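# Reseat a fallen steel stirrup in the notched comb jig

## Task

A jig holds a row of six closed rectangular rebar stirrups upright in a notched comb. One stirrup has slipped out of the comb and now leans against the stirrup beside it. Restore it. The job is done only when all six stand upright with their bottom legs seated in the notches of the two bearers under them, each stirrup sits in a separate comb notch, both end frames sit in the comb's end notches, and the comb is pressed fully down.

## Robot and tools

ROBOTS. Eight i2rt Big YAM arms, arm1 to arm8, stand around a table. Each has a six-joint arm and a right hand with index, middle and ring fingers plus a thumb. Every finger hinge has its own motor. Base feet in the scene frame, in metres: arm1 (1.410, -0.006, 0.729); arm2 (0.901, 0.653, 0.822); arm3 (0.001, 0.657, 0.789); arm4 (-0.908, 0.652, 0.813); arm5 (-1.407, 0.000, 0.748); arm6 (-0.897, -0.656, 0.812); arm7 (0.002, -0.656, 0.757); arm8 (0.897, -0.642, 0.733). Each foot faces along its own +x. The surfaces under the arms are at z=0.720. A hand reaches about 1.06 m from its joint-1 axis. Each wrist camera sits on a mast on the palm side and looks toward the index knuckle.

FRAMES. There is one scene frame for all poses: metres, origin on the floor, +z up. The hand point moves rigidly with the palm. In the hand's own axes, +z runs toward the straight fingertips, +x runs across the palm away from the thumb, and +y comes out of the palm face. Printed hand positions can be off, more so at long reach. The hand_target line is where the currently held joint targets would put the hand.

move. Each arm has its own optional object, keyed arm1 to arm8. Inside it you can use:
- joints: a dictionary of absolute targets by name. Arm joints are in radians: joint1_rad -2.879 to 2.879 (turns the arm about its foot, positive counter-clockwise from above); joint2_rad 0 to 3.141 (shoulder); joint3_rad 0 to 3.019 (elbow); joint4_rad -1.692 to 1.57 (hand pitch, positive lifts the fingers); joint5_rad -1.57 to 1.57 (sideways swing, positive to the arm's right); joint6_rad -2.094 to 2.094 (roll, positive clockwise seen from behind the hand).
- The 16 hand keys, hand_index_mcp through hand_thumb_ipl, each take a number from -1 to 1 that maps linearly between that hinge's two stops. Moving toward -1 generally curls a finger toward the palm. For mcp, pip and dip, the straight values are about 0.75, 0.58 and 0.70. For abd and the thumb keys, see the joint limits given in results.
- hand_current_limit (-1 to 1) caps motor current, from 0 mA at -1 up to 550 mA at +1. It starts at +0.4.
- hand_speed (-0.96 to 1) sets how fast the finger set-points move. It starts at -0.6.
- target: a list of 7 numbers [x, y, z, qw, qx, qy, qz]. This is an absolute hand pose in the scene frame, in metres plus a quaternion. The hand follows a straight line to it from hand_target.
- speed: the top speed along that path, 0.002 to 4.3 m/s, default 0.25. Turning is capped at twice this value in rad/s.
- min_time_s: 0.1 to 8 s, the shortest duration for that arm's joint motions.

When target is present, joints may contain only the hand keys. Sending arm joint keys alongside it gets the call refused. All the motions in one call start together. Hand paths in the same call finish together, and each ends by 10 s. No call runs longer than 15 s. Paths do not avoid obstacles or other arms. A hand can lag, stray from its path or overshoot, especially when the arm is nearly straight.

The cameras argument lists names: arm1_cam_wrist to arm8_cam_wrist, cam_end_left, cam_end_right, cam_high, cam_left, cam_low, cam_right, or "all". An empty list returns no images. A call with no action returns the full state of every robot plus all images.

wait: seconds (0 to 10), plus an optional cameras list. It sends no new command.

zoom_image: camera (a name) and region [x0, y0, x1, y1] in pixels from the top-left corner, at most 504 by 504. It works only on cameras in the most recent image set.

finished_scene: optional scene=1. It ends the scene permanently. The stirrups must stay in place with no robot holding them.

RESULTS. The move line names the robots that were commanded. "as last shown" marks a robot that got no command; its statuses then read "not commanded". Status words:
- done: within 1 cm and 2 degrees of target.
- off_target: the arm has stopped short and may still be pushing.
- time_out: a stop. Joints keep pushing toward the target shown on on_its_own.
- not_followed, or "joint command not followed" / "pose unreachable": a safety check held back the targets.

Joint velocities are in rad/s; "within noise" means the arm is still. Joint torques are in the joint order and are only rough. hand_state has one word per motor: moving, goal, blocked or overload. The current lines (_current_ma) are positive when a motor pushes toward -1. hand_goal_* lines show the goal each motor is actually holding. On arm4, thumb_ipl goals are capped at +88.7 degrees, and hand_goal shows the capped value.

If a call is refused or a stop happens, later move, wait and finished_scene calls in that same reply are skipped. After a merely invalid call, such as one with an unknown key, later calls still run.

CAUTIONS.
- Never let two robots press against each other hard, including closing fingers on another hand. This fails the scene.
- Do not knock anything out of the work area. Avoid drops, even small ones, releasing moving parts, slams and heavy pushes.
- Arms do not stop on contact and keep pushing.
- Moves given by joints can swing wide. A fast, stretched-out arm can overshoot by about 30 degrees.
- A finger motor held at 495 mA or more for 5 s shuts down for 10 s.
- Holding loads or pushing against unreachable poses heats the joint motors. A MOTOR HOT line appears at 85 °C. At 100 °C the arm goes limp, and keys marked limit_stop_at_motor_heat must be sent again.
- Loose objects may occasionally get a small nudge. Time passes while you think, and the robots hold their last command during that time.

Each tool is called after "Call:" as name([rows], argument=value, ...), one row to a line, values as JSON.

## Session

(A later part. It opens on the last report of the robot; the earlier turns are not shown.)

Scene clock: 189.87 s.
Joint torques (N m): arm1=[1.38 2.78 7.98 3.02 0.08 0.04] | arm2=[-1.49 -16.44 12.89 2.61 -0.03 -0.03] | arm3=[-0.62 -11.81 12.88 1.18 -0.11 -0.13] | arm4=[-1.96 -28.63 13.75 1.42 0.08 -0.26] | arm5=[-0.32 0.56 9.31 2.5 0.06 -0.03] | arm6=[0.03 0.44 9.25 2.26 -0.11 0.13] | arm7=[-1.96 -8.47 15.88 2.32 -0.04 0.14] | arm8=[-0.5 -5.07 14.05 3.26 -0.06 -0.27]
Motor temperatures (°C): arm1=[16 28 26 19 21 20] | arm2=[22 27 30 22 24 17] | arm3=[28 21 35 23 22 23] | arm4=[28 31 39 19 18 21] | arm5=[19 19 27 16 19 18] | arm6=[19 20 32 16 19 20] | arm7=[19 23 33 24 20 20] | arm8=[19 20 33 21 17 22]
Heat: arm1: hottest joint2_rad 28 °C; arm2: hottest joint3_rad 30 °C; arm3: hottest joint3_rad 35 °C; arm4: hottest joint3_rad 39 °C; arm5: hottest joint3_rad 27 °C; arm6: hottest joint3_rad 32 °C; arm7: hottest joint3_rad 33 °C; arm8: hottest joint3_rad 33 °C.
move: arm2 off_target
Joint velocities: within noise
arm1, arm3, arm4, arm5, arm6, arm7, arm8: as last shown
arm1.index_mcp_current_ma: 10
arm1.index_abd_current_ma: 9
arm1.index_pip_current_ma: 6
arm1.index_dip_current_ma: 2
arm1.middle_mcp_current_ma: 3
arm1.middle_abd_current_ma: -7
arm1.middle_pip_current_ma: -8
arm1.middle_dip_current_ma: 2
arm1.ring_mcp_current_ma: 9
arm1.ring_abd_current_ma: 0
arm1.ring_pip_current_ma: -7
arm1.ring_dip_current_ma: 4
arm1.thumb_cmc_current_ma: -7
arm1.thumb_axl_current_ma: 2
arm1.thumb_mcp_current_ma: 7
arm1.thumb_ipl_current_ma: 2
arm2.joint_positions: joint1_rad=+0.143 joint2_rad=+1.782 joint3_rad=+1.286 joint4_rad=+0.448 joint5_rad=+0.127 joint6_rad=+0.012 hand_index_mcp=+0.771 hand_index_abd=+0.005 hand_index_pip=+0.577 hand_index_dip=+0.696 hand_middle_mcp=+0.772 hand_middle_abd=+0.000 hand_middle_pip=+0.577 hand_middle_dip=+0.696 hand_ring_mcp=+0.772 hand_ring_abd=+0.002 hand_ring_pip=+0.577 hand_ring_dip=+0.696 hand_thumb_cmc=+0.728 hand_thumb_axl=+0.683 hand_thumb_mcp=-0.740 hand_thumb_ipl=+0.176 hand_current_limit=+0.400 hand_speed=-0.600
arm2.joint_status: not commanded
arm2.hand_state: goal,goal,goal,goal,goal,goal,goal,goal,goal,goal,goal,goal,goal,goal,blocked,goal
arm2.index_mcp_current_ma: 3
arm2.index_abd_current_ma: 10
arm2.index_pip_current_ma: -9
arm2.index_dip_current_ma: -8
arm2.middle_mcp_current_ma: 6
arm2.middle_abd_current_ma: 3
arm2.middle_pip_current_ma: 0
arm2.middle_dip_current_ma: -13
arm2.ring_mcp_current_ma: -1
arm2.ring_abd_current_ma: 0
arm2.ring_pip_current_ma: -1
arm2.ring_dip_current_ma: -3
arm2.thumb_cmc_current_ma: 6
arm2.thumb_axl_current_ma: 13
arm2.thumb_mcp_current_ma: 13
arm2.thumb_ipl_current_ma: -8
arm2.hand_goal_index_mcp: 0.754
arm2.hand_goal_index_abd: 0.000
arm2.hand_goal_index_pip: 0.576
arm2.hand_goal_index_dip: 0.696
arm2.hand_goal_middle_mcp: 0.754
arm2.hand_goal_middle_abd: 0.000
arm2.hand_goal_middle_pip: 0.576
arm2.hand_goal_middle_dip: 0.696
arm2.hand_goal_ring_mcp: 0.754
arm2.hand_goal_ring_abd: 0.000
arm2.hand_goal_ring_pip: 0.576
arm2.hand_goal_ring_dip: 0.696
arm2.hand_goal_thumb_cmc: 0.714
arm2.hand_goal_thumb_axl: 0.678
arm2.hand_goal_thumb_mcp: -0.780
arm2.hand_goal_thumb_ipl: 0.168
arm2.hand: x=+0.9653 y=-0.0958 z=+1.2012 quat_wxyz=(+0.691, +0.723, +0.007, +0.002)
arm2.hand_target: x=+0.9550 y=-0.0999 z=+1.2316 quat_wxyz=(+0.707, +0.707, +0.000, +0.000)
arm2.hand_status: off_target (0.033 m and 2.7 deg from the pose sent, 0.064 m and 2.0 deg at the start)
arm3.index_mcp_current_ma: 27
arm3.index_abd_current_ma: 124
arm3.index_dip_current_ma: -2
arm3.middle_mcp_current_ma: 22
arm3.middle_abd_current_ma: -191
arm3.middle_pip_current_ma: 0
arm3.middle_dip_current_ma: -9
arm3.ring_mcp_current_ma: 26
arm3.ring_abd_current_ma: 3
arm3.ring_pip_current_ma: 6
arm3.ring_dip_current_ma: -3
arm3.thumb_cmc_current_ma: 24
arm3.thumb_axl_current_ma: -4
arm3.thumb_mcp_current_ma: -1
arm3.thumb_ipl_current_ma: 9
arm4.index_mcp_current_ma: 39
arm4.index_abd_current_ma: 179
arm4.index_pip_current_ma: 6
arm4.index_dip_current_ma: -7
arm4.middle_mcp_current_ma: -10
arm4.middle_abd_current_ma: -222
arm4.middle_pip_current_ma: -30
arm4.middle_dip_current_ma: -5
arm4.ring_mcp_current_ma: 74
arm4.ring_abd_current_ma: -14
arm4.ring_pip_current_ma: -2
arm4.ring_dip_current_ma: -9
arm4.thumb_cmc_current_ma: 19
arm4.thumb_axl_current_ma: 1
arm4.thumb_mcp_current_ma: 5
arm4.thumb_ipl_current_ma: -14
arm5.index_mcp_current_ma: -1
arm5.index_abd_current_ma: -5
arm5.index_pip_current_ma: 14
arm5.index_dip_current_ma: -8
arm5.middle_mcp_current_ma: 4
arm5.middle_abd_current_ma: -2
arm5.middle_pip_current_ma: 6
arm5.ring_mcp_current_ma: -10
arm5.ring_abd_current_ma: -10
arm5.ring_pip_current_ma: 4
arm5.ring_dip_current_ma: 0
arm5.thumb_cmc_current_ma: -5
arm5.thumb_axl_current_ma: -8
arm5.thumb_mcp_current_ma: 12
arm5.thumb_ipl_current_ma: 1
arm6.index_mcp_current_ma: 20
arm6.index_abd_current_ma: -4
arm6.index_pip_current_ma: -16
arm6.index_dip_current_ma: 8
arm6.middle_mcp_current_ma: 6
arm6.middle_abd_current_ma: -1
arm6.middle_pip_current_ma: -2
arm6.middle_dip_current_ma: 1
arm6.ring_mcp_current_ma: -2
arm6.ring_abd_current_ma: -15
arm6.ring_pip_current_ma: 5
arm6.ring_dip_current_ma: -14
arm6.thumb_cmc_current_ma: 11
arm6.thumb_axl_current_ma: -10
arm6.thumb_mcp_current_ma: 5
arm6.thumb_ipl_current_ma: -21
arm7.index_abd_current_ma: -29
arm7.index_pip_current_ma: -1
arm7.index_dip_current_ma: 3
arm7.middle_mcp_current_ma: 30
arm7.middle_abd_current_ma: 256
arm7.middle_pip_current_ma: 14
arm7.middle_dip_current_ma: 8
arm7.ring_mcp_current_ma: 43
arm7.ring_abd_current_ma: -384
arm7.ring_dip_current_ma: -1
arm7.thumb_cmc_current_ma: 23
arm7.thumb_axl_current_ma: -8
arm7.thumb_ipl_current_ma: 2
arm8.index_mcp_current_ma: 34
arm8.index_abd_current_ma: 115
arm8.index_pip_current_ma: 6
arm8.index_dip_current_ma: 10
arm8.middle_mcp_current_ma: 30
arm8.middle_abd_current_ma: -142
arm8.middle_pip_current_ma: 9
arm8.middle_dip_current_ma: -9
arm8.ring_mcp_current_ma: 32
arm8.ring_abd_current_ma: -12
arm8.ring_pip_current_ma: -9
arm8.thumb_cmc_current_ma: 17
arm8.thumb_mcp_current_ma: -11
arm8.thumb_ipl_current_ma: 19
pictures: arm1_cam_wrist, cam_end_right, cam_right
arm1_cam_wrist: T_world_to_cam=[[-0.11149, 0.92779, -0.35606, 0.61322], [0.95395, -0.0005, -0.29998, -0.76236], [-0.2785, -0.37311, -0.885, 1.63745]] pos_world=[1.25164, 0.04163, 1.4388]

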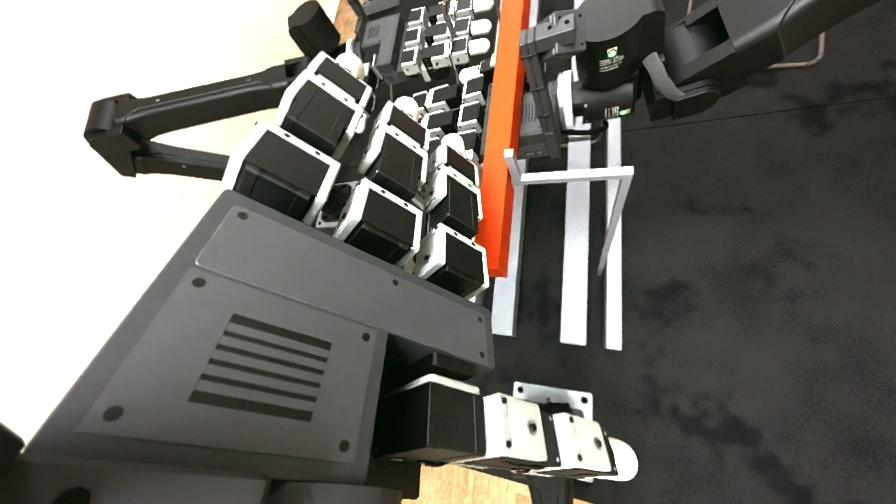

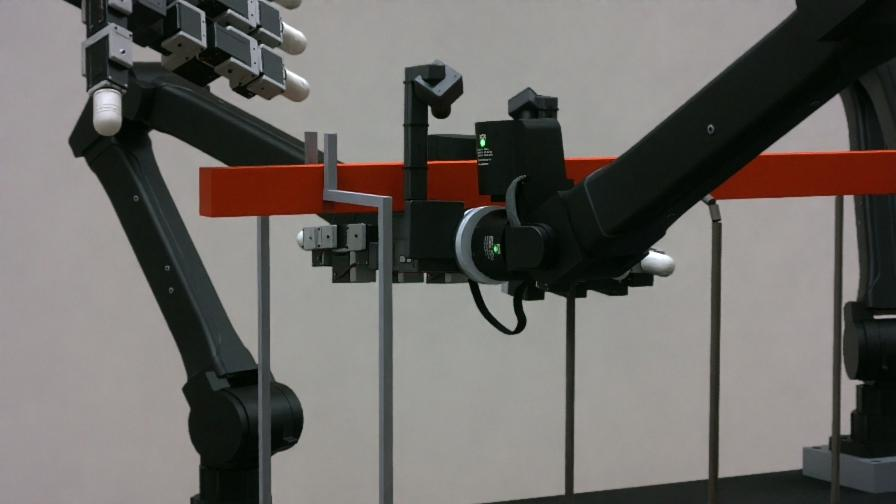

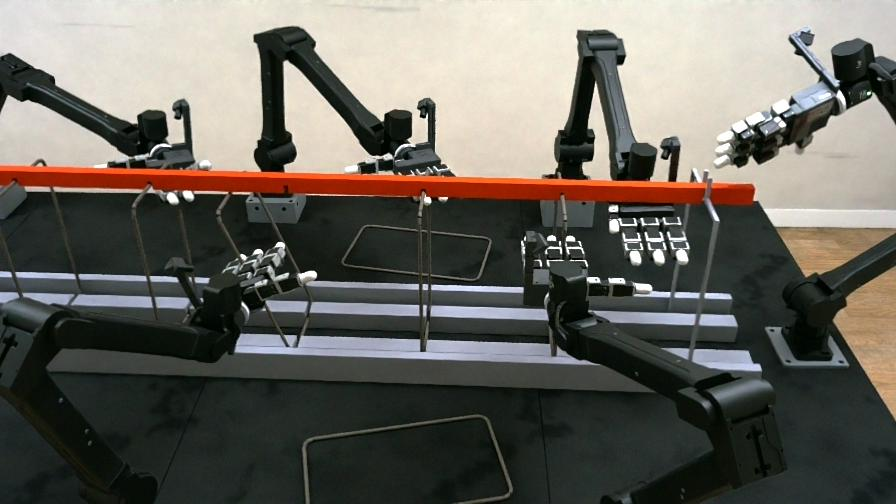

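Call:
move(arm2={"target": [0.955, -0.104, 1.254, 0.7071, 0.7071, 0, 0], "speed": 0.03}, cameras=["cam_end_right", "cam_right", "arm1_cam_wrist"])

Call:
zoom_image(camera="arm1_cam_wrist", region=[430, 60, 690, 260])

Call:
zoom_image(camera="cam_end_right", region=[250, 80, 600, 380])

Scene clock: 192.73 s.
Joint torques (N m): arm1=[1.32 2.78 8.1 2.97 0.07 -0.01] | arm2=[-1.49 -17.38 13.94 2.78 -0.02 -0.03] | arm3=[-0.62 -11.81 12.88 1.18 -0.11 -0.13] | arm4=[-2.14 -28.45 13.6 1.61 0.09 -0.21] | arm5=[-0.32 0.56 9.31 2.5 0.06 -0.03] | arm6=[0.03 0.44 9.25 2.25 -0.11 0.13] | arm7=[-1.85 -8.23 15.83 2.26 -0.03 0.14] | arm8=[-0.79 -5.07 14.06 3.25 -0.07 -0.27]
Motor temperatures (°C): arm1=[16 28 26 19 21 20] | arm2=[22 27 31 22 24 17] | arm3=[28 21 36 23 22 23] | arm4=[28 31 39 19 18 21] | arm5=[19 19 27 16 19 18] | arm6=[19 20 33 16 19 20] | arm7=[19 23 33 24 20 20] | arm8=[19 20 33 20 17 22]
Heat: arm1: hottest joint2_rad 28 °C; arm2: hottest joint3_rad 31 °C; arm3: hottest joint3_rad 36 °C; arm4: hottest joint3_rad 39 °C; arm5: hottest joint3_rad 27 °C; arm6: hottest joint3_rad 33 °C; arm7: hottest joint3_rad 33 °C; arm8: hottest joint3_rad 33 °C.
move: arm2 off_target
Joint velocities: within noise
arm1, arm3, arm4, arm5, arm6, arm7, arm8: as last shown
arm1.index_mcp_current_ma: 16
arm1.index_abd_current_ma: 7
arm1.index_pip_current_ma: 7
arm1.index_dip_current_ma: 3
arm1.middle_mcp_current_ma: 6
arm1.middle_abd_current_ma: -8
arm1.middle_pip_current_ma: -12
arm1.middle_dip_current_ma: -2
arm1.ring_abd_current_ma: -7
arm1.ring_pip_current_ma: -6
arm1.ring_dip_current_ma: 12
arm1.thumb_cmc_current_ma: -5
arm1.thumb_axl_current_ma: 11
arm1.thumb_ipl_current_ma: 1
arm2.joint_positions: joint1_rad=+0.142 joint2_rad=+1.772 joint3_rad=+1.304 joint4_rad=+0.392 joint5_rad=+0.126 joint6_rad=+0.012 hand_index_mcp=+0.771 hand_index_abd=+0.005 hand_index_pip=+0.577 hand_index_dip=+0.696 hand_middle_mcp=+0.772 hand_middle_abd=+0.000 hand_middle_pip=+0.577 hand_middle_dip=+0.696 hand_ring_mcp=+0.772 hand_ring_abd=+0.002 hand_ring_pip=+0.577 hand_ring_dip=+0.696 hand_thumb_cmc=+0.728 hand_thumb_axl=+0.683 hand_thumb_mcp=-0.740 hand_thumb_ipl=+0.176 hand_current_limit=+0.400 hand_speed=-0.600
arm2.joint_status: not commanded
arm2.hand_state: goal,goal,goal,goal,goal,goal,goal,goal,goal,goal,goal,goal,goal,goal,blocked,goal
arm2.index_mcp_current_ma: 3
arm2.index_abd_current_ma: 11
arm2.index_pip_current_ma: -4
arm2.index_dip_current_ma: -1
arm2.middle_mcp_current_ma: 11
arm2.middle_abd_current_ma: 10
arm2.middle_pip_current_ma: 13
arm2.middle_dip_current_ma: 3
arm2.ring_mcp_current_ma: -9
arm2.ring_abd_current_ma: -5
arm2.ring_pip_current_ma: 12
arm2.ring_dip_current_ma: -10
arm2.thumb_cmc_current_ma: 0
arm2.thumb_axl_current_ma: 14
arm2.thumb_mcp_current_ma: -3
arm2.thumb_ipl_current_ma: -1
arm2.hand_goal_index_mcp: 0.754
arm2.hand_goal_index_abd: 0.000
arm2.hand_goal_index_pip: 0.576
arm2.hand_goal_index_dip: 0.696
arm2.hand_goal_middle_mcp: 0.754
arm2.hand_goal_middle_abd: 0.000
arm2.hand_goal_middle_pip: 0.576
arm2.hand_goal_middle_dip: 0.696
arm2.hand_goal_ring_mcp: 0.754
arm2.hand_goal_ring_abd: 0.000
arm2.hand_goal_ring_pip: 0.576
arm2.hand_goal_ring_dip: 0.696
arm2.hand_goal_thumb_cmc: 0.714
arm2.hand_goal_thumb_axl: 0.678
arm2.hand_goal_thumb_mcp: -0.780
arm2.hand_goal_thumb_ipl: 0.168
arm2.hand: x=+0.9657 y=-0.0994 z=+1.2047 quat_wxyz=(+0.681, +0.733, +0.008, +0.001)
arm2.hand_target: x=+0.9549 y=-0.1001 z=+1.2532 quat_wxyz=(+0.707, +0.707, +0.000, +0.000)
arm2.hand_status: off_target (0.051 m and 4.3 deg from the pose sent, 0.054 m and 2.7 deg at the start)
arm3.index_mcp_current_ma: 28
arm3.index_pip_current_ma: -3
arm3.index_dip_current_ma: -4
arm3.middle_mcp_current_ma: 24
arm3.middle_pip_current_ma: 3
arm3.middle_dip_current_ma: -6
arm3.ring_mcp_current_ma: 27
arm3.ring_abd_current_ma: 0
arm3.ring_pip_current_ma: -2
arm3.ring_dip_current_ma: -4
arm3.thumb_cmc_current_ma: 20
arm3.thumb_axl_current_ma: -1
arm3.thumb_mcp_current_ma: 2
arm3.thumb_ipl_current_ma: 10
arm4.index_mcp_current_ma: 56
arm4.index_abd_current_ma: 181
arm4.index_pip_current_ma: 16
arm4.index_dip_current_ma: 7
arm4.middle_mcp_current_ma: -11
arm4.middle_abd_current_ma: -229
arm4.middle_pip_current_ma: -36
arm4.middle_dip_current_ma: -19
arm4.ring_mcp_current_ma: 68
arm4.ring_abd_current_ma: -3
arm4.ring_pip_current_ma: -5
arm4.ring_dip_current_ma: 6
arm4.thumb_cmc_current_ma: 33
arm4.thumb_axl_current_ma: 17
arm4.thumb_mcp_current_ma: 3
arm4.thumb_ipl_current_ma: -6
arm5.index_mcp_current_ma: -8
arm5.index_abd_current_ma: -2
arm5.index_pip_current_ma: 11
arm5.middle_mcp_current_ma: 5
arm5.middle_abd_current_ma: 0
arm5.middle_pip_current_ma: 4
arm5.middle_dip_current_ma: -2
arm5.ring_mcp_current_ma: -13
arm5.ring_abd_current_ma: -7
arm5.ring_pip_current_ma: 3
arm5.ring_dip_current_ma: 3
arm5.thumb_cmc_current_ma: -2
arm5.thumb_axl_current_ma: -11
arm5.thumb_mcp_current_ma: 6
arm5.thumb_ipl_current_ma: 3
arm6.index_mcp_current_ma: 23
arm6.index_abd_current_ma: -8
arm6.index_pip_current_ma: -9
arm6.index_dip_current_ma: -16
arm6.middle_mcp_current_ma: -13
arm6.middle_abd_current_ma: -4
arm6.middle_pip_current_ma: -5
arm6.middle_dip_current_ma: -5
arm6.ring_mcp_current_ma: -1
arm6.ring_abd_current_ma: -23
arm6.ring_pip_current_ma: -7
arm6.ring_dip_current_ma: -21
arm6.thumb_cmc_current_ma: 18
arm6.thumb_axl_current_ma: 4
arm6.thumb_mcp_current_ma: 8
arm6.thumb_ipl_current_ma: -13
arm7.index_mcp_current_ma: 43
arm7.index_abd_current_ma: -26
arm7.index_pip_current_ma: -5
arm7.index_dip_current_ma: 6
arm7.middle_mcp_current_ma: 33
arm7.middle_abd_current_ma: 254
arm7.middle_pip_current_ma: 13
arm7.middle_dip_current_ma: 9
arm7.ring_abd_current_ma: -385
arm7.ring_pip_current_ma: 8
arm7.ring_dip_current_ma: 0
arm7.thumb_cmc_current_ma: 21
arm7.thumb_axl_current_ma: -2
arm7.thumb_mcp_current_ma: -8
arm7.thumb_ipl_current_ma: -1
arm8.index_mcp_current_ma: 36
arm8.index_abd_current_ma: 121
arm8.index_pip_current_ma: 14
arm8.index_dip_current_ma: -1
arm8.middle_mcp_current_ma: 42
arm8.middle_abd_current_ma: -136
arm8.middle_pip_current_ma: 16
arm8.middle_dip_current_ma: -20
arm8.ring_mcp_current_ma: 21
arm8.ring_abd_current_ma: -6
arm8.ring_dip_current_ma: 4
arm8.thumb_cmc_current_ma: 28
arm8.thumb_axl_current_ma: -7
arm8.thumb_mcp_current_ma: -5
arm8.thumb_ipl_current_ma: 15
pictures: arm1_cam_wrist, cam_end_right, cam_right
arm1_cam_wrist: T_world_to_cam=[[-0.11149, 0.92779, -0.35606, 0.61322], [0.95395, -0.0005, -0.29998, -0.76236], [-0.2785, -0.37311, -0.885, 1.63745]] pos_world=[1.25164, 0.04163, 1.4388]

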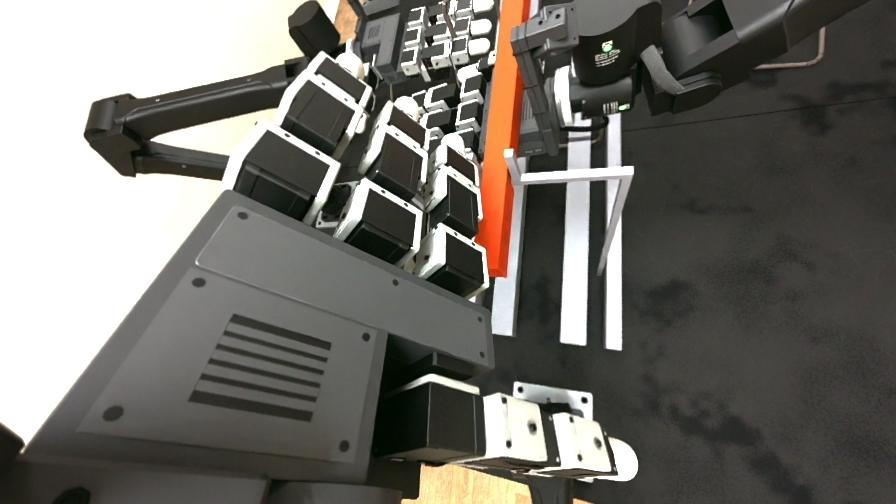

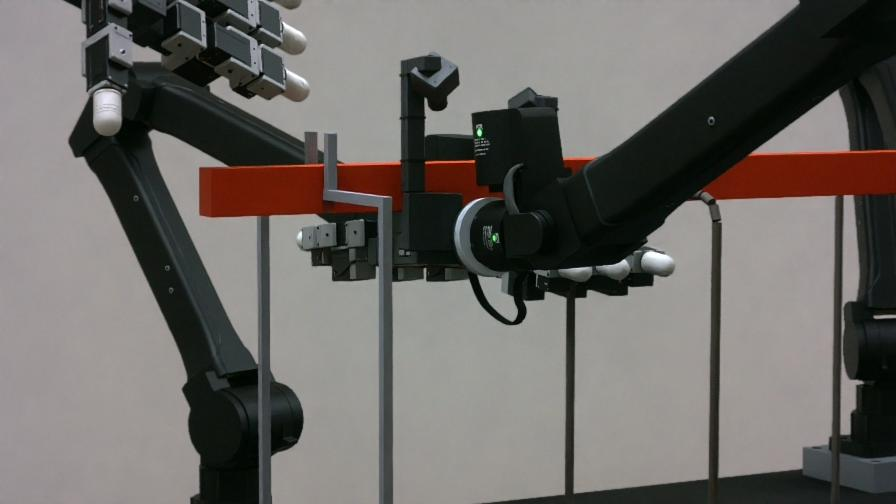

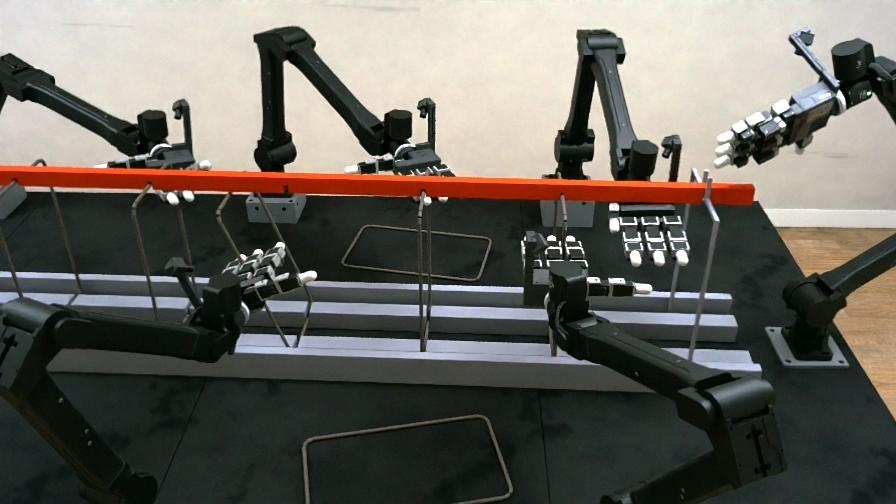

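Scaled by 1.938.

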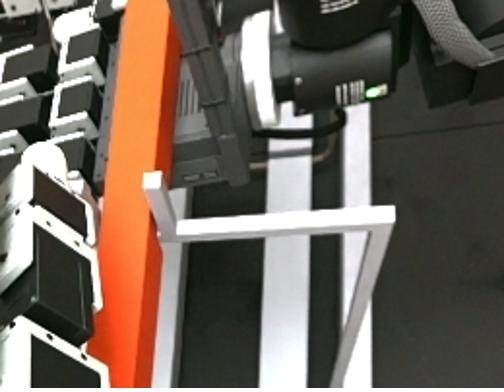

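Scaled by 1.440.

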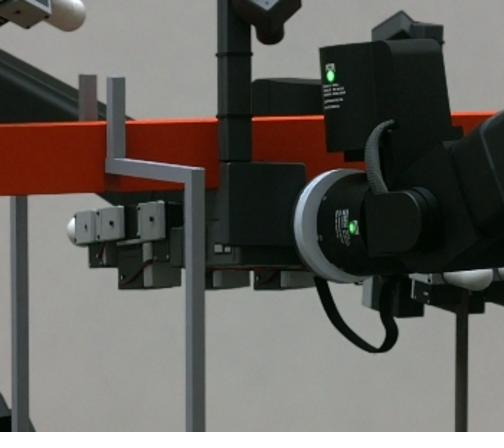

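Call:
move(arm2={"target": [0.955, -0.104, 1.262, 0.7290, 0.6845, 0, 0], "speed": 0.03}, cameras=["cam_end_right", "cam_right", "arm1_cam_wrist"])

Call:
zoom_image(camera="arm1_cam_wrist", region=[430, 60, 690, 260])

Call:
zoom_image(camera="cam_end_right", region=[250, 80, 600, 380])

Scene clock: 195.53 s.
Joint torques (N m): arm1=[1.9 2.37 7.92 3.22 0.07 -0.01] | arm2=[-1.55 -16.44 14.27 4.64 0 -0.11] | arm3=[-0.67 -11.81 12.9 1.18 -0.11 -0.13] | arm4=[-1.61 -29.68 13.7 1.7 0.07 -0.21] | arm5=[-0.38 0.56 9.31 2.5 0.06 -0.02] | arm6=[-0.03 0.44 9.25 2.25 -0.11 0.13] | arm7=[-1.9 -8.12 15.84 2.28 -0.04 0.14] | arm8=[-0.56 -5.01 14.06 3.26 -0.06 -0.28]
Motor temperatures (°C): arm1=[16 28 26 19 21 20] | arm2=[22 27 31 22 24 17] | arm3=[28 21 36 23 22 23] | arm4=[28 31 39 19 18 21] | arm5=[19 19 27 16 19 18] | arm6=[19 20 33 16 19 20] | arm7=[19 23 34 24 20 20] | arm8=[19 20 33 20 17 22]
Heat: arm1: hottest joint2_rad 28 °C; arm2: hottest joint3_rad 31 °C; arm3: hottest joint3_rad 36 °C; arm4: hottest joint3_rad 39 °C; arm5: hottest joint3_rad 27 °C; arm6: hottest joint3_rad 33 °C; arm7: hottest joint3_rad 34 °C; arm8: hottest joint3_rad 33 °C.
move: arm2 off_target
Joint velocities: within noise
arm1, arm3, arm4, arm5, arm6, arm7, arm8: as last shown
arm1.index_mcp_current_ma: 11
arm1.index_abd_current_ma: 10
arm1.index_pip_current_ma: 4
arm1.index_dip_current_ma: 9
arm1.middle_mcp_current_ma: 3
arm1.middle_abd_current_ma: -5
arm1.middle_dip_current_ma: 3
arm1.ring_mcp_current_ma: 15
arm1.ring_abd_current_ma: -6
arm1.ring_pip_current_ma: -4
arm1.ring_dip_current_ma: 15
arm1.thumb_cmc_current_ma: -7
arm1.thumb_axl_current_ma: 16
arm1.thumb_mcp_current_ma: 1
arm2.joint_positions: joint1_rad=+0.142 joint2_rad=+1.778 joint3_rad=+1.304 joint4_rad=+0.427 joint5_rad=+0.126 joint6_rad=+0.012 hand_index_mcp=+0.771 hand_index_abd=+0.005 hand_index_pip=+0.577 hand_index_dip=+0.696 hand_middle_mcp=+0.772 hand_middle_abd=+0.000 hand_middle_pip=+0.577 hand_middle_dip=+0.696 hand_ring_mcp=+0.772 hand_ring_abd=+0.002 hand_ring_pip=+0.577 hand_ring_dip=+0.696 hand_thumb_cmc=+0.730 hand_thumb_axl=+0.683 hand_thumb_mcp=-0.740 hand_thumb_ipl=+0.176 hand_current_limit=+0.400 hand_speed=-0.600
arm2.joint_status: not commanded
arm2.hand_state: goal,goal,goal,goal,goal,goal,goal,goal,goal,goal,goal,goal,goal,goal,blocked,goal
arm2.index_mcp_current_ma: -7
arm2.index_abd_current_ma: 4
arm2.index_pip_current_ma: -6
arm2.index_dip_current_ma: 5
arm2.middle_mcp_current_ma: -1
arm2.middle_abd_current_ma: 1
arm2.middle_pip_current_ma: 14
arm2.middle_dip_current_ma: -12
arm2.ring_mcp_current_ma: -1
arm2.ring_abd_current_ma: 10
arm2.ring_pip_current_ma: 0
arm2.ring_dip_current_ma: -3
arm2.thumb_cmc_current_ma: 15
arm2.thumb_axl_current_ma: 14
arm2.thumb_mcp_current_ma: 5
arm2.thumb_ipl_current_ma: 8
arm2.hand_goal_index_mcp: 0.754
arm2.hand_goal_index_abd: 0.000
arm2.hand_goal_index_pip: 0.576
arm2.hand_goal_index_dip: 0.696
arm2.hand_goal_middle_mcp: 0.754
arm2.hand_goal_middle_abd: 0.000
arm2.hand_goal_middle_pip: 0.576
arm2.hand_goal_middle_dip: 0.696
arm2.hand_goal_ring_mcp: 0.754
arm2.hand_goal_ring_abd: 0.000
arm2.hand_goal_ring_pip: 0.576
arm2.hand_goal_ring_dip: 0.696
arm2.hand_goal_thumb_cmc: 0.714
arm2.hand_goal_thumb_axl: 0.678
arm2.hand_goal_thumb_mcp: -0.780
arm2.hand_goal_thumb_ipl: 0.168
arm2.hand: x=+0.9654 y=-0.0984 z=+1.2093 quat_wxyz=(+0.691, +0.723, +0.007, +0.002)
arm2.hand_target: x=+0.9547 y=-0.0990 z=+1.2608 quat_wxyz=(+0.729, +0.685, +0.000, -0.001)
arm2.hand_status: off_target (0.054 m and 6.2 deg from the pose sent, 0.058 m and 7.9 deg at the start)
arm3.index_mcp_current_ma: 26
arm3.index_abd_current_ma: 125
arm3.index_pip_current_ma: -10
arm3.index_dip_current_ma: -1
arm3.middle_mcp_current_ma: 25
arm3.middle_abd_current_ma: -190
arm3.middle_pip_current_ma: 0
arm3.middle_dip_current_ma: -13
arm3.ring_mcp_current_ma: 26
arm3.ring_abd_current_ma: 4
arm3.ring_pip_current_ma: 0
arm3.ring_dip_current_ma: -3
arm3.thumb_axl_current_ma: 2
arm3.thumb_mcp_current_ma: 1
arm3.thumb_ipl_current_ma: 9
arm4.index_mcp_current_ma: 48
arm4.index_abd_current_ma: 193
arm4.index_pip_current_ma: 7
arm4.index_dip_current_ma: -5
arm4.middle_mcp_current_ma: -6
arm4.middle_abd_current_ma: -221
arm4.middle_pip_current_ma: -16
arm4.middle_dip_current_ma: -11
arm4.ring_mcp_current_ma: 83
arm4.ring_abd_current_ma: 1
arm4.ring_pip_current_ma: -1
arm4.ring_dip_current_ma: -6
arm4.thumb_cmc_current_ma: 34
arm4.thumb_axl_current_ma: 4
arm4.thumb_mcp_current_ma: 6
arm4.thumb_ipl_current_ma: -8
arm5.index_mcp_current_ma: -4
arm5.index_abd_current_ma: -4
arm5.index_pip_current_ma: 10
arm5.index_dip_current_ma: -10
arm5.middle_mcp_current_ma: -3
arm5.middle_abd_current_ma: 6
arm5.middle_pip_current_ma: -1
arm5.middle_dip_current_ma: -3
arm5.ring_mcp_current_ma: -6
arm5.ring_abd_current_ma: -11
arm5.ring_pip_current_ma: -2
arm5.ring_dip_current_ma: -3
arm5.thumb_cmc_current_ma: -5
arm5.thumb_axl_current_ma: -10
arm5.thumb_mcp_current_ma: 11
arm5.thumb_ipl_current_ma: 2
arm6.index_mcp_current_ma: 17
arm6.index_abd_current_ma: -6
arm6.index_pip_current_ma: 1
arm6.index_dip_current_ma: -6
arm6.middle_mcp_current_ma: -11
arm6.middle_abd_current_ma: -2
arm6.middle_pip_current_ma: 1
arm6.middle_dip_current_ma: 2
arm6.ring_mcp_current_ma: -5
arm6.ring_abd_current_ma: -19
arm6.ring_pip_current_ma: 12
arm6.ring_dip_current_ma: -6
arm6.thumb_cmc_current_ma: 3
arm6.thumb_axl_current_ma: -9
arm6.thumb_mcp_current_ma: 20
arm6.thumb_ipl_current_ma: -10
arm7.index_mcp_current_ma: 40
arm7.index_abd_current_ma: -29
arm7.index_pip_current_ma: -2
arm7.index_dip_current_ma: 2
arm7.middle_mcp_current_ma: 36
arm7.middle_abd_current_ma: 258
arm7.middle_pip_current_ma: 16
arm7.middle_dip_current_ma: 15
arm7.ring_mcp_current_ma: 47
arm7.ring_abd_current_ma: -388
arm7.ring_pip_current_ma: 5
arm7.ring_dip_current_ma: 9
arm7.thumb_cmc_current_ma: 25
arm7.thumb_axl_current_ma: -9
arm7.thumb_mcp_current_ma: -12
arm7.thumb_ipl_current_ma: -2
arm8.index_mcp_current_ma: 26
arm8.index_abd_current_ma: 118
arm8.index_pip_current_ma: 10
arm8.index_dip_current_ma: 9
arm8.middle_mcp_current_ma: 39
arm8.middle_abd_current_ma: -138
arm8.middle_pip_current_ma: 22
arm8.middle_dip_current_ma: -11
arm8.ring_mcp_current_ma: 23
arm8.ring_abd_current_ma: -5
arm8.ring_pip_current_ma: 3
arm8.ring_dip_current_ma: -8
arm8.thumb_cmc_current_ma: 14
arm8.thumb_axl_current_ma: -4
arm8.thumb_mcp_current_ma: -18
arm8.thumb_ipl_current_ma: 5
pictures: arm1_cam_wrist, cam_end_right, cam_right
arm1_cam_wrist: T_world_to_cam=[[-0.11149, 0.92779, -0.35606, 0.61322], [0.95395, -0.0005, -0.29998, -0.76236], [-0.2785, -0.37311, -0.885, 1.63745]] pos_world=[1.25164, 0.04163, 1.4388]

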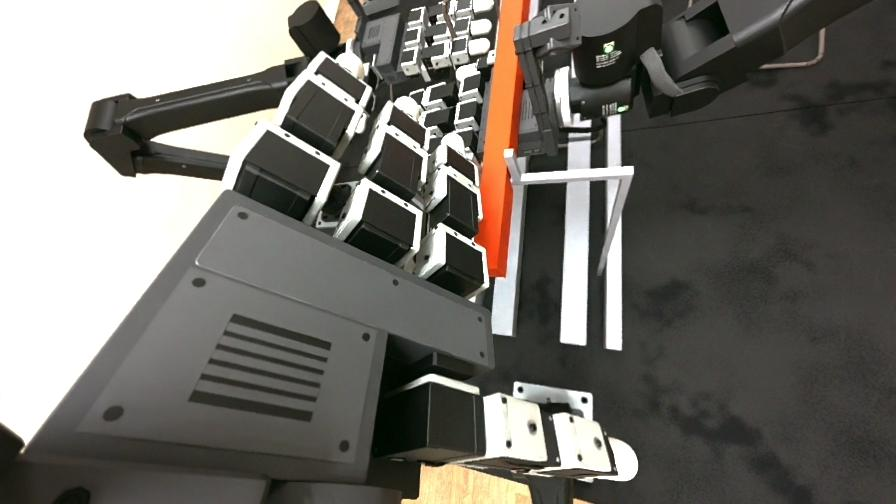

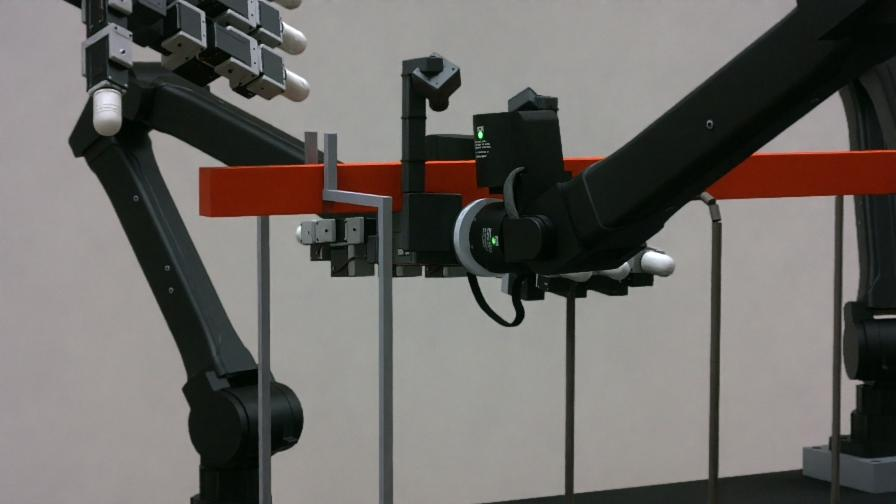

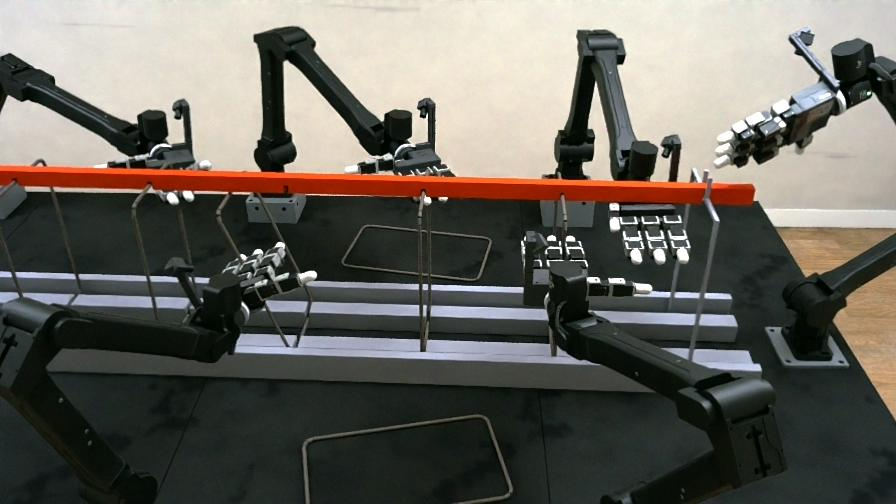

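Scaled by 1.938.

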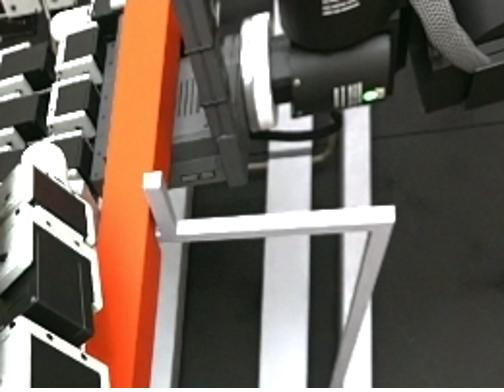

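Scaled by 1.440.

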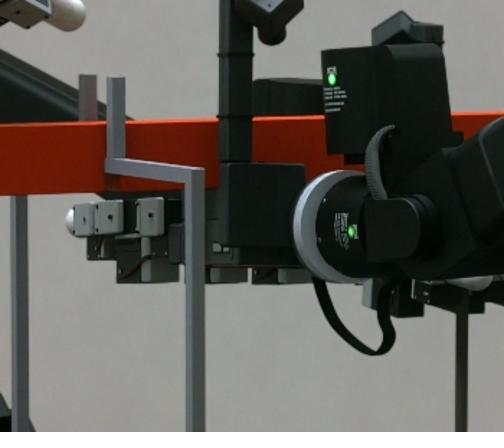

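Call:
move(arm2={"target": [0.955, -0.104, 1.285, 0.7373, 0.6756, 0, 0], "speed": 0.03}, cameras=["cam_end_right", "cam_right", "arm1_cam_wrist"])

Call:
zoom_image(camera="cam_end_right", region=[180, 80, 530, 380])

Call:
zoom_image(camera="arm1_cam_wrist", region=[430, 60, 690, 260])

Scene clock: 197.47 s.
Joint torques (N m): arm1=[1.96 2.02 7.88 2.99 0.07 -0.01] | arm2=[-1.49 -17.73 15.73 4.03 -0.01 -0.14] | arm3=[-0.67 -11.81 12.89 1.18 -0.11 -0.13] | arm4=[-1.49 -28.04 13.68 1.48 0.04 -0.17] | arm5=[-0.32 0.56 9.31 2.5 0.06 -0.03] | arm6=[-0.03 0.44 9.25 2.25 -0.11 0.13] | arm7=[-1.73 -8.18 15.88 2.26 -0.04 0.14] | arm8=[-0.56 -5.13 14.06 3.28 -0.06 -0.26]
Motor temperatures (°C): arm1=[16 27 25 19 21 20] | arm2=[22 27 32 22 24 17] | arm3=[28 21 36 23 22 23] | arm4=[28 31 39 19 18 21] | arm5=[19 19 27 16 19 18] | arm6=[19 20 33 16 19 20] | arm7=[19 23 34 24 20 19] | arm8=[19 20 33 20 17 22]
Heat: arm1: hottest joint2_rad 27 °C; arm2: hottest joint3_rad 32 °C; arm3: hottest joint3_rad 36 °C; arm4: hottest joint3_rad 39 °C; arm5: hottest joint3_rad 27 °C; arm6: hottest joint3_rad 33 °C; arm7: hottest joint3_rad 34 °C; arm8: hottest joint3_rad 33 °C.
move: arm2 off_target
Joint velocities: within noise
arm1, arm3, arm4, arm5, arm6, arm7, arm8: as last shown
arm1.index_mcp_current_ma: 10
arm1.index_abd_current_ma: 8
arm1.index_pip_current_ma: 16
arm1.index_dip_current_ma: 1
arm1.middle_mcp_current_ma: 11
arm1.middle_abd_current_ma: -12
arm1.middle_pip_current_ma: -6
arm1.middle_dip_current_ma: 12
arm1.ring_mcp_current_ma: 11
arm1.ring_abd_current_ma: 1
arm1.ring_pip_current_ma: -1
arm1.ring_dip_current_ma: 7
arm1.thumb_cmc_current_ma: -5
arm1.thumb_axl_current_ma: 11
arm1.thumb_mcp_current_ma: 6
arm2.joint_positions: joint1_rad=+0.142 joint2_rad=+1.778 joint3_rad=+1.304 joint4_rad=+0.428 joint5_rad=+0.126 joint6_rad=+0.011 hand_index_mcp=+0.771 hand_index_abd=+0.005 hand_index_pip=+0.577 hand_index_dip=+0.696 hand_middle_mcp=+0.772 hand_middle_abd=+0.000 hand_middle_pip=+0.577 hand_middle_dip=+0.696 hand_ring_mcp=+0.772 hand_ring_abd=+0.002 hand_ring_pip=+0.577 hand_ring_dip=+0.696 hand_thumb_cmc=+0.730 hand_thumb_axl=+0.683 hand_thumb_mcp=-0.740 hand_thumb_ipl=+0.176 hand_current_limit=+0.400 hand_speed=-0.600
arm2.joint_status: not commanded
arm2.hand_state: goal,goal,goal,goal,goal,goal,goal,goal,goal,goal,goal,goal,goal,goal,blocked,goal
arm2.index_mcp_current_ma: 2
arm2.index_abd_current_ma: 0
arm2.index_pip_current_ma: -11
arm2.index_dip_current_ma: 5
arm2.middle_mcp_current_ma: 1
arm2.middle_abd_current_ma: 6
arm2.middle_pip_current_ma: 12
arm2.middle_dip_current_ma: -5
arm2.ring_mcp_current_ma: -7
arm2.ring_abd_current_ma: -10
arm2.ring_pip_current_ma: 8
arm2.ring_dip_current_ma: 0
arm2.thumb_cmc_current_ma: 15
arm2.thumb_axl_current_ma: 5
arm2.thumb_mcp_current_ma: 2
arm2.thumb_ipl_current_ma: -1
arm2.hand_goal_index_mcp: 0.754
arm2.hand_goal_index_abd: 0.000
arm2.hand_goal_index_pip: 0.576
arm2.hand_goal_index_dip: 0.696
arm2.hand_goal_middle_mcp: 0.754
arm2.hand_goal_middle_abd: 0.000
arm2.hand_goal_middle_pip: 0.576
arm2.hand_goal_middle_dip: 0.696
arm2.hand_goal_ring_mcp: 0.754
arm2.hand_goal_ring_abd: 0.000
arm2.hand_goal_ring_pip: 0.576
arm2.hand_goal_ring_dip: 0.696
arm2.hand_goal_thumb_cmc: 0.714
arm2.hand_goal_thumb_axl: 0.678
arm2.hand_goal_thumb_mcp: -0.780
arm2.hand_goal_thumb_ipl: 0.168
arm2.hand: x=+0.9654 y=-0.0983 z=+1.2096 quat_wxyz=(+0.692, +0.722, +0.007, +0.002)
arm2.hand_target: x=+0.9545 y=-0.0954 z=+1.2829 quat_wxyz=(+0.737, +0.676, +0.000, -0.001)
arm2.hand_status: off_target (0.076 m and 7.5 deg from the pose sent, 0.077 m and 7.6 deg at the start)
arm3.index_mcp_current_ma: 22
arm3.index_abd_current_ma: 118
arm3.index_pip_current_ma: -4
arm3.index_dip_current_ma: 0
arm3.middle_mcp_current_ma: 26
arm3.middle_abd_current_ma: -193
arm3.middle_pip_current_ma: 3
arm3.middle_dip_current_ma: -5
arm3.ring_mcp_current_ma: 25
arm3.ring_abd_current_ma: -2
arm3.ring_dip_current_ma: -2
arm3.thumb_cmc_current_ma: 23
arm3.thumb_axl_current_ma: -2
arm3.thumb_mcp_current_ma: 2
arm3.thumb_ipl_current_ma: 7
arm4.index_mcp_current_ma: 41
arm4.index_abd_current_ma: 178
arm4.index_pip_current_ma: -8
arm4.index_dip_current_ma: 0
arm4.middle_mcp_current_ma: -12
arm4.middle_abd_current_ma: -232
arm4.middle_pip_current_ma: -35
arm4.middle_dip_current_ma: -13
arm4.ring_mcp_current_ma: 73
arm4.ring_abd_current_ma: -5
arm4.ring_pip_current_ma: -10
arm4.ring_dip_current_ma: 5
arm4.thumb_cmc_current_ma: 30
arm4.thumb_axl_current_ma: 14
arm4.thumb_mcp_current_ma: 2
arm4.thumb_ipl_current_ma: 0
arm5.index_mcp_current_ma: 2
arm5.index_abd_current_ma: -8
arm5.index_dip_current_ma: -8
arm5.middle_mcp_current_ma: 2
arm5.middle_abd_current_ma: -3
arm5.middle_pip_current_ma: 0
arm5.middle_dip_current_ma: -7
arm5.ring_mcp_current_ma: -10
arm5.ring_abd_current_ma: -4
arm5.ring_pip_current_ma: 1
arm5.ring_dip_current_ma: 1
arm5.thumb_cmc_current_ma: -3
arm5.thumb_axl_current_ma: -8
arm5.thumb_mcp_current_ma: 6
arm5.thumb_ipl_current_ma: 8
arm6.index_mcp_current_ma: 5
arm6.index_abd_current_ma: -8
arm6.index_pip_current_ma: -8
arm6.index_dip_current_ma: 2
arm6.middle_mcp_current_ma: -26
arm6.middle_abd_current_ma: -1
arm6.middle_pip_current_ma: 7
arm6.middle_dip_current_ma: 12
arm6.ring_mcp_current_ma: 19
arm6.ring_abd_current_ma: -8
arm6.ring_pip_current_ma: 3
arm6.ring_dip_current_ma: -16
arm6.thumb_cmc_current_ma: 6
arm6.thumb_axl_current_ma: -8
arm6.thumb_mcp_current_ma: -5
arm6.thumb_ipl_current_ma: -19
arm7.index_mcp_current_ma: 41
arm7.index_abd_current_ma: -33
arm7.index_pip_current_ma: -7
arm7.index_dip_current_ma: 6
arm7.middle_mcp_current_ma: 31
arm7.middle_abd_current_ma: 253
arm7.middle_pip_current_ma: 12
arm7.middle_dip_current_ma: 10
arm7.ring_mcp_current_ma: 46
arm7.ring_abd_current_ma: -383
arm7.ring_pip_current_ma: 9
arm7.ring_dip_current_ma: 3
arm7.thumb_cmc_current_ma: 22
arm7.thumb_axl_current_ma: -10
arm7.thumb_mcp_current_ma: -8
arm7.thumb_ipl_current_ma: 0
arm8.index_mcp_current_ma: 39
arm8.index_abd_current_ma: 104
arm8.index_pip_current_ma: -3
arm8.index_dip_current_ma: 14
arm8.middle_mcp_current_ma: 30
arm8.middle_abd_current_ma: -143
arm8.middle_pip_current_ma: 10
arm8.middle_dip_current_ma: -9
arm8.ring_mcp_current_ma: 27
arm8.ring_abd_current_ma: -7
arm8.ring_pip_current_ma: 10
arm8.ring_dip_current_ma: 13
arm8.thumb_cmc_current_ma: 33
arm8.thumb_axl_current_ma: -6
arm8.thumb_mcp_current_ma: -3
arm8.thumb_ipl_current_ma: -5
pictures: arm1_cam_wrist, cam_end_right, cam_right
arm1_cam_wrist: T_world_to_cam=[[-0.11149, 0.92779, -0.35606, 0.61322], [0.95395, -0.0005, -0.29998, -0.76236], [-0.2785, -0.37311, -0.885, 1.63745]] pos_world=[1.25164, 0.04163, 1.4388]

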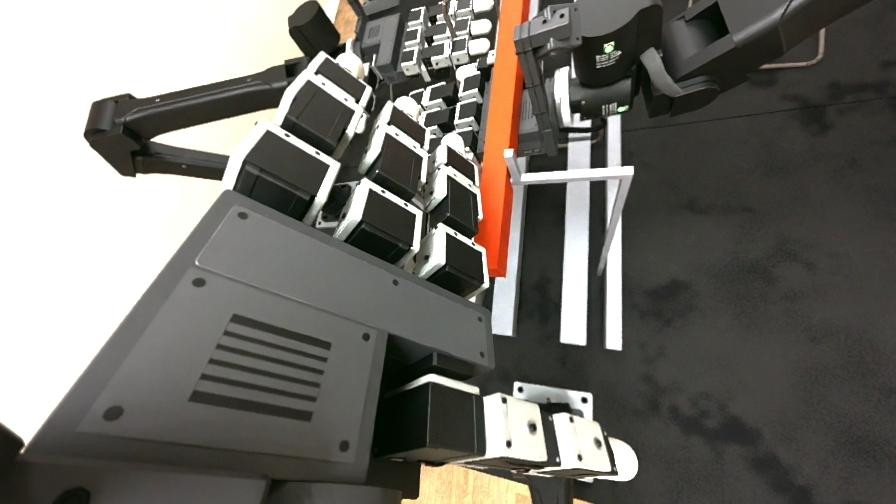

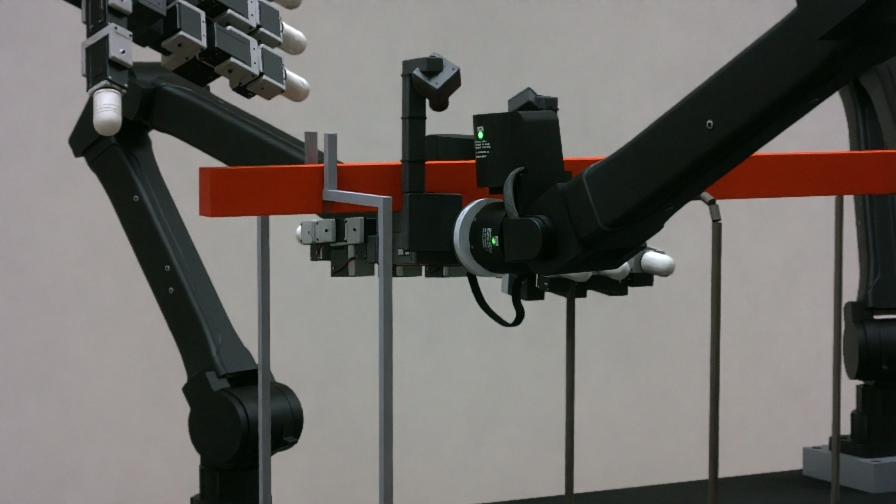

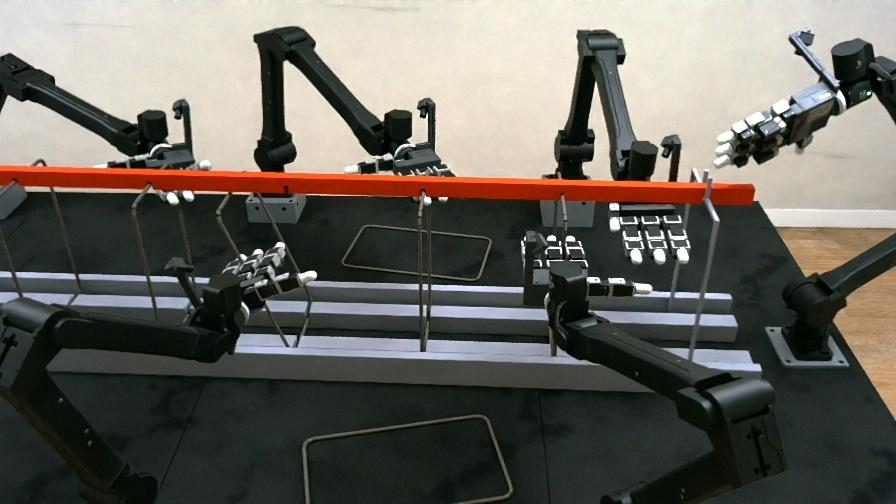

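Scaled by 1.440.

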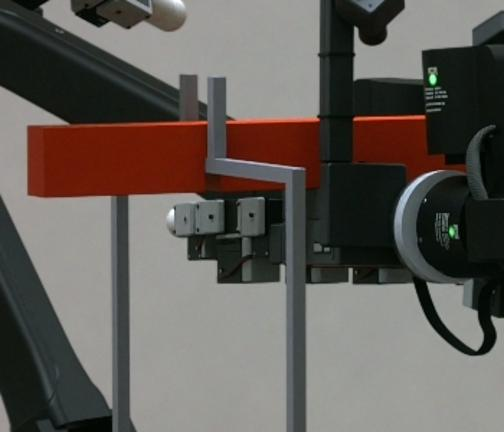

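Scaled by 1.938.

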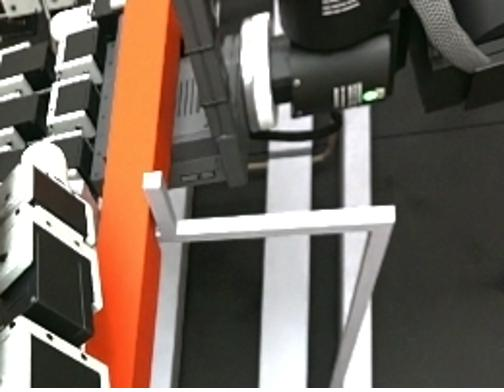

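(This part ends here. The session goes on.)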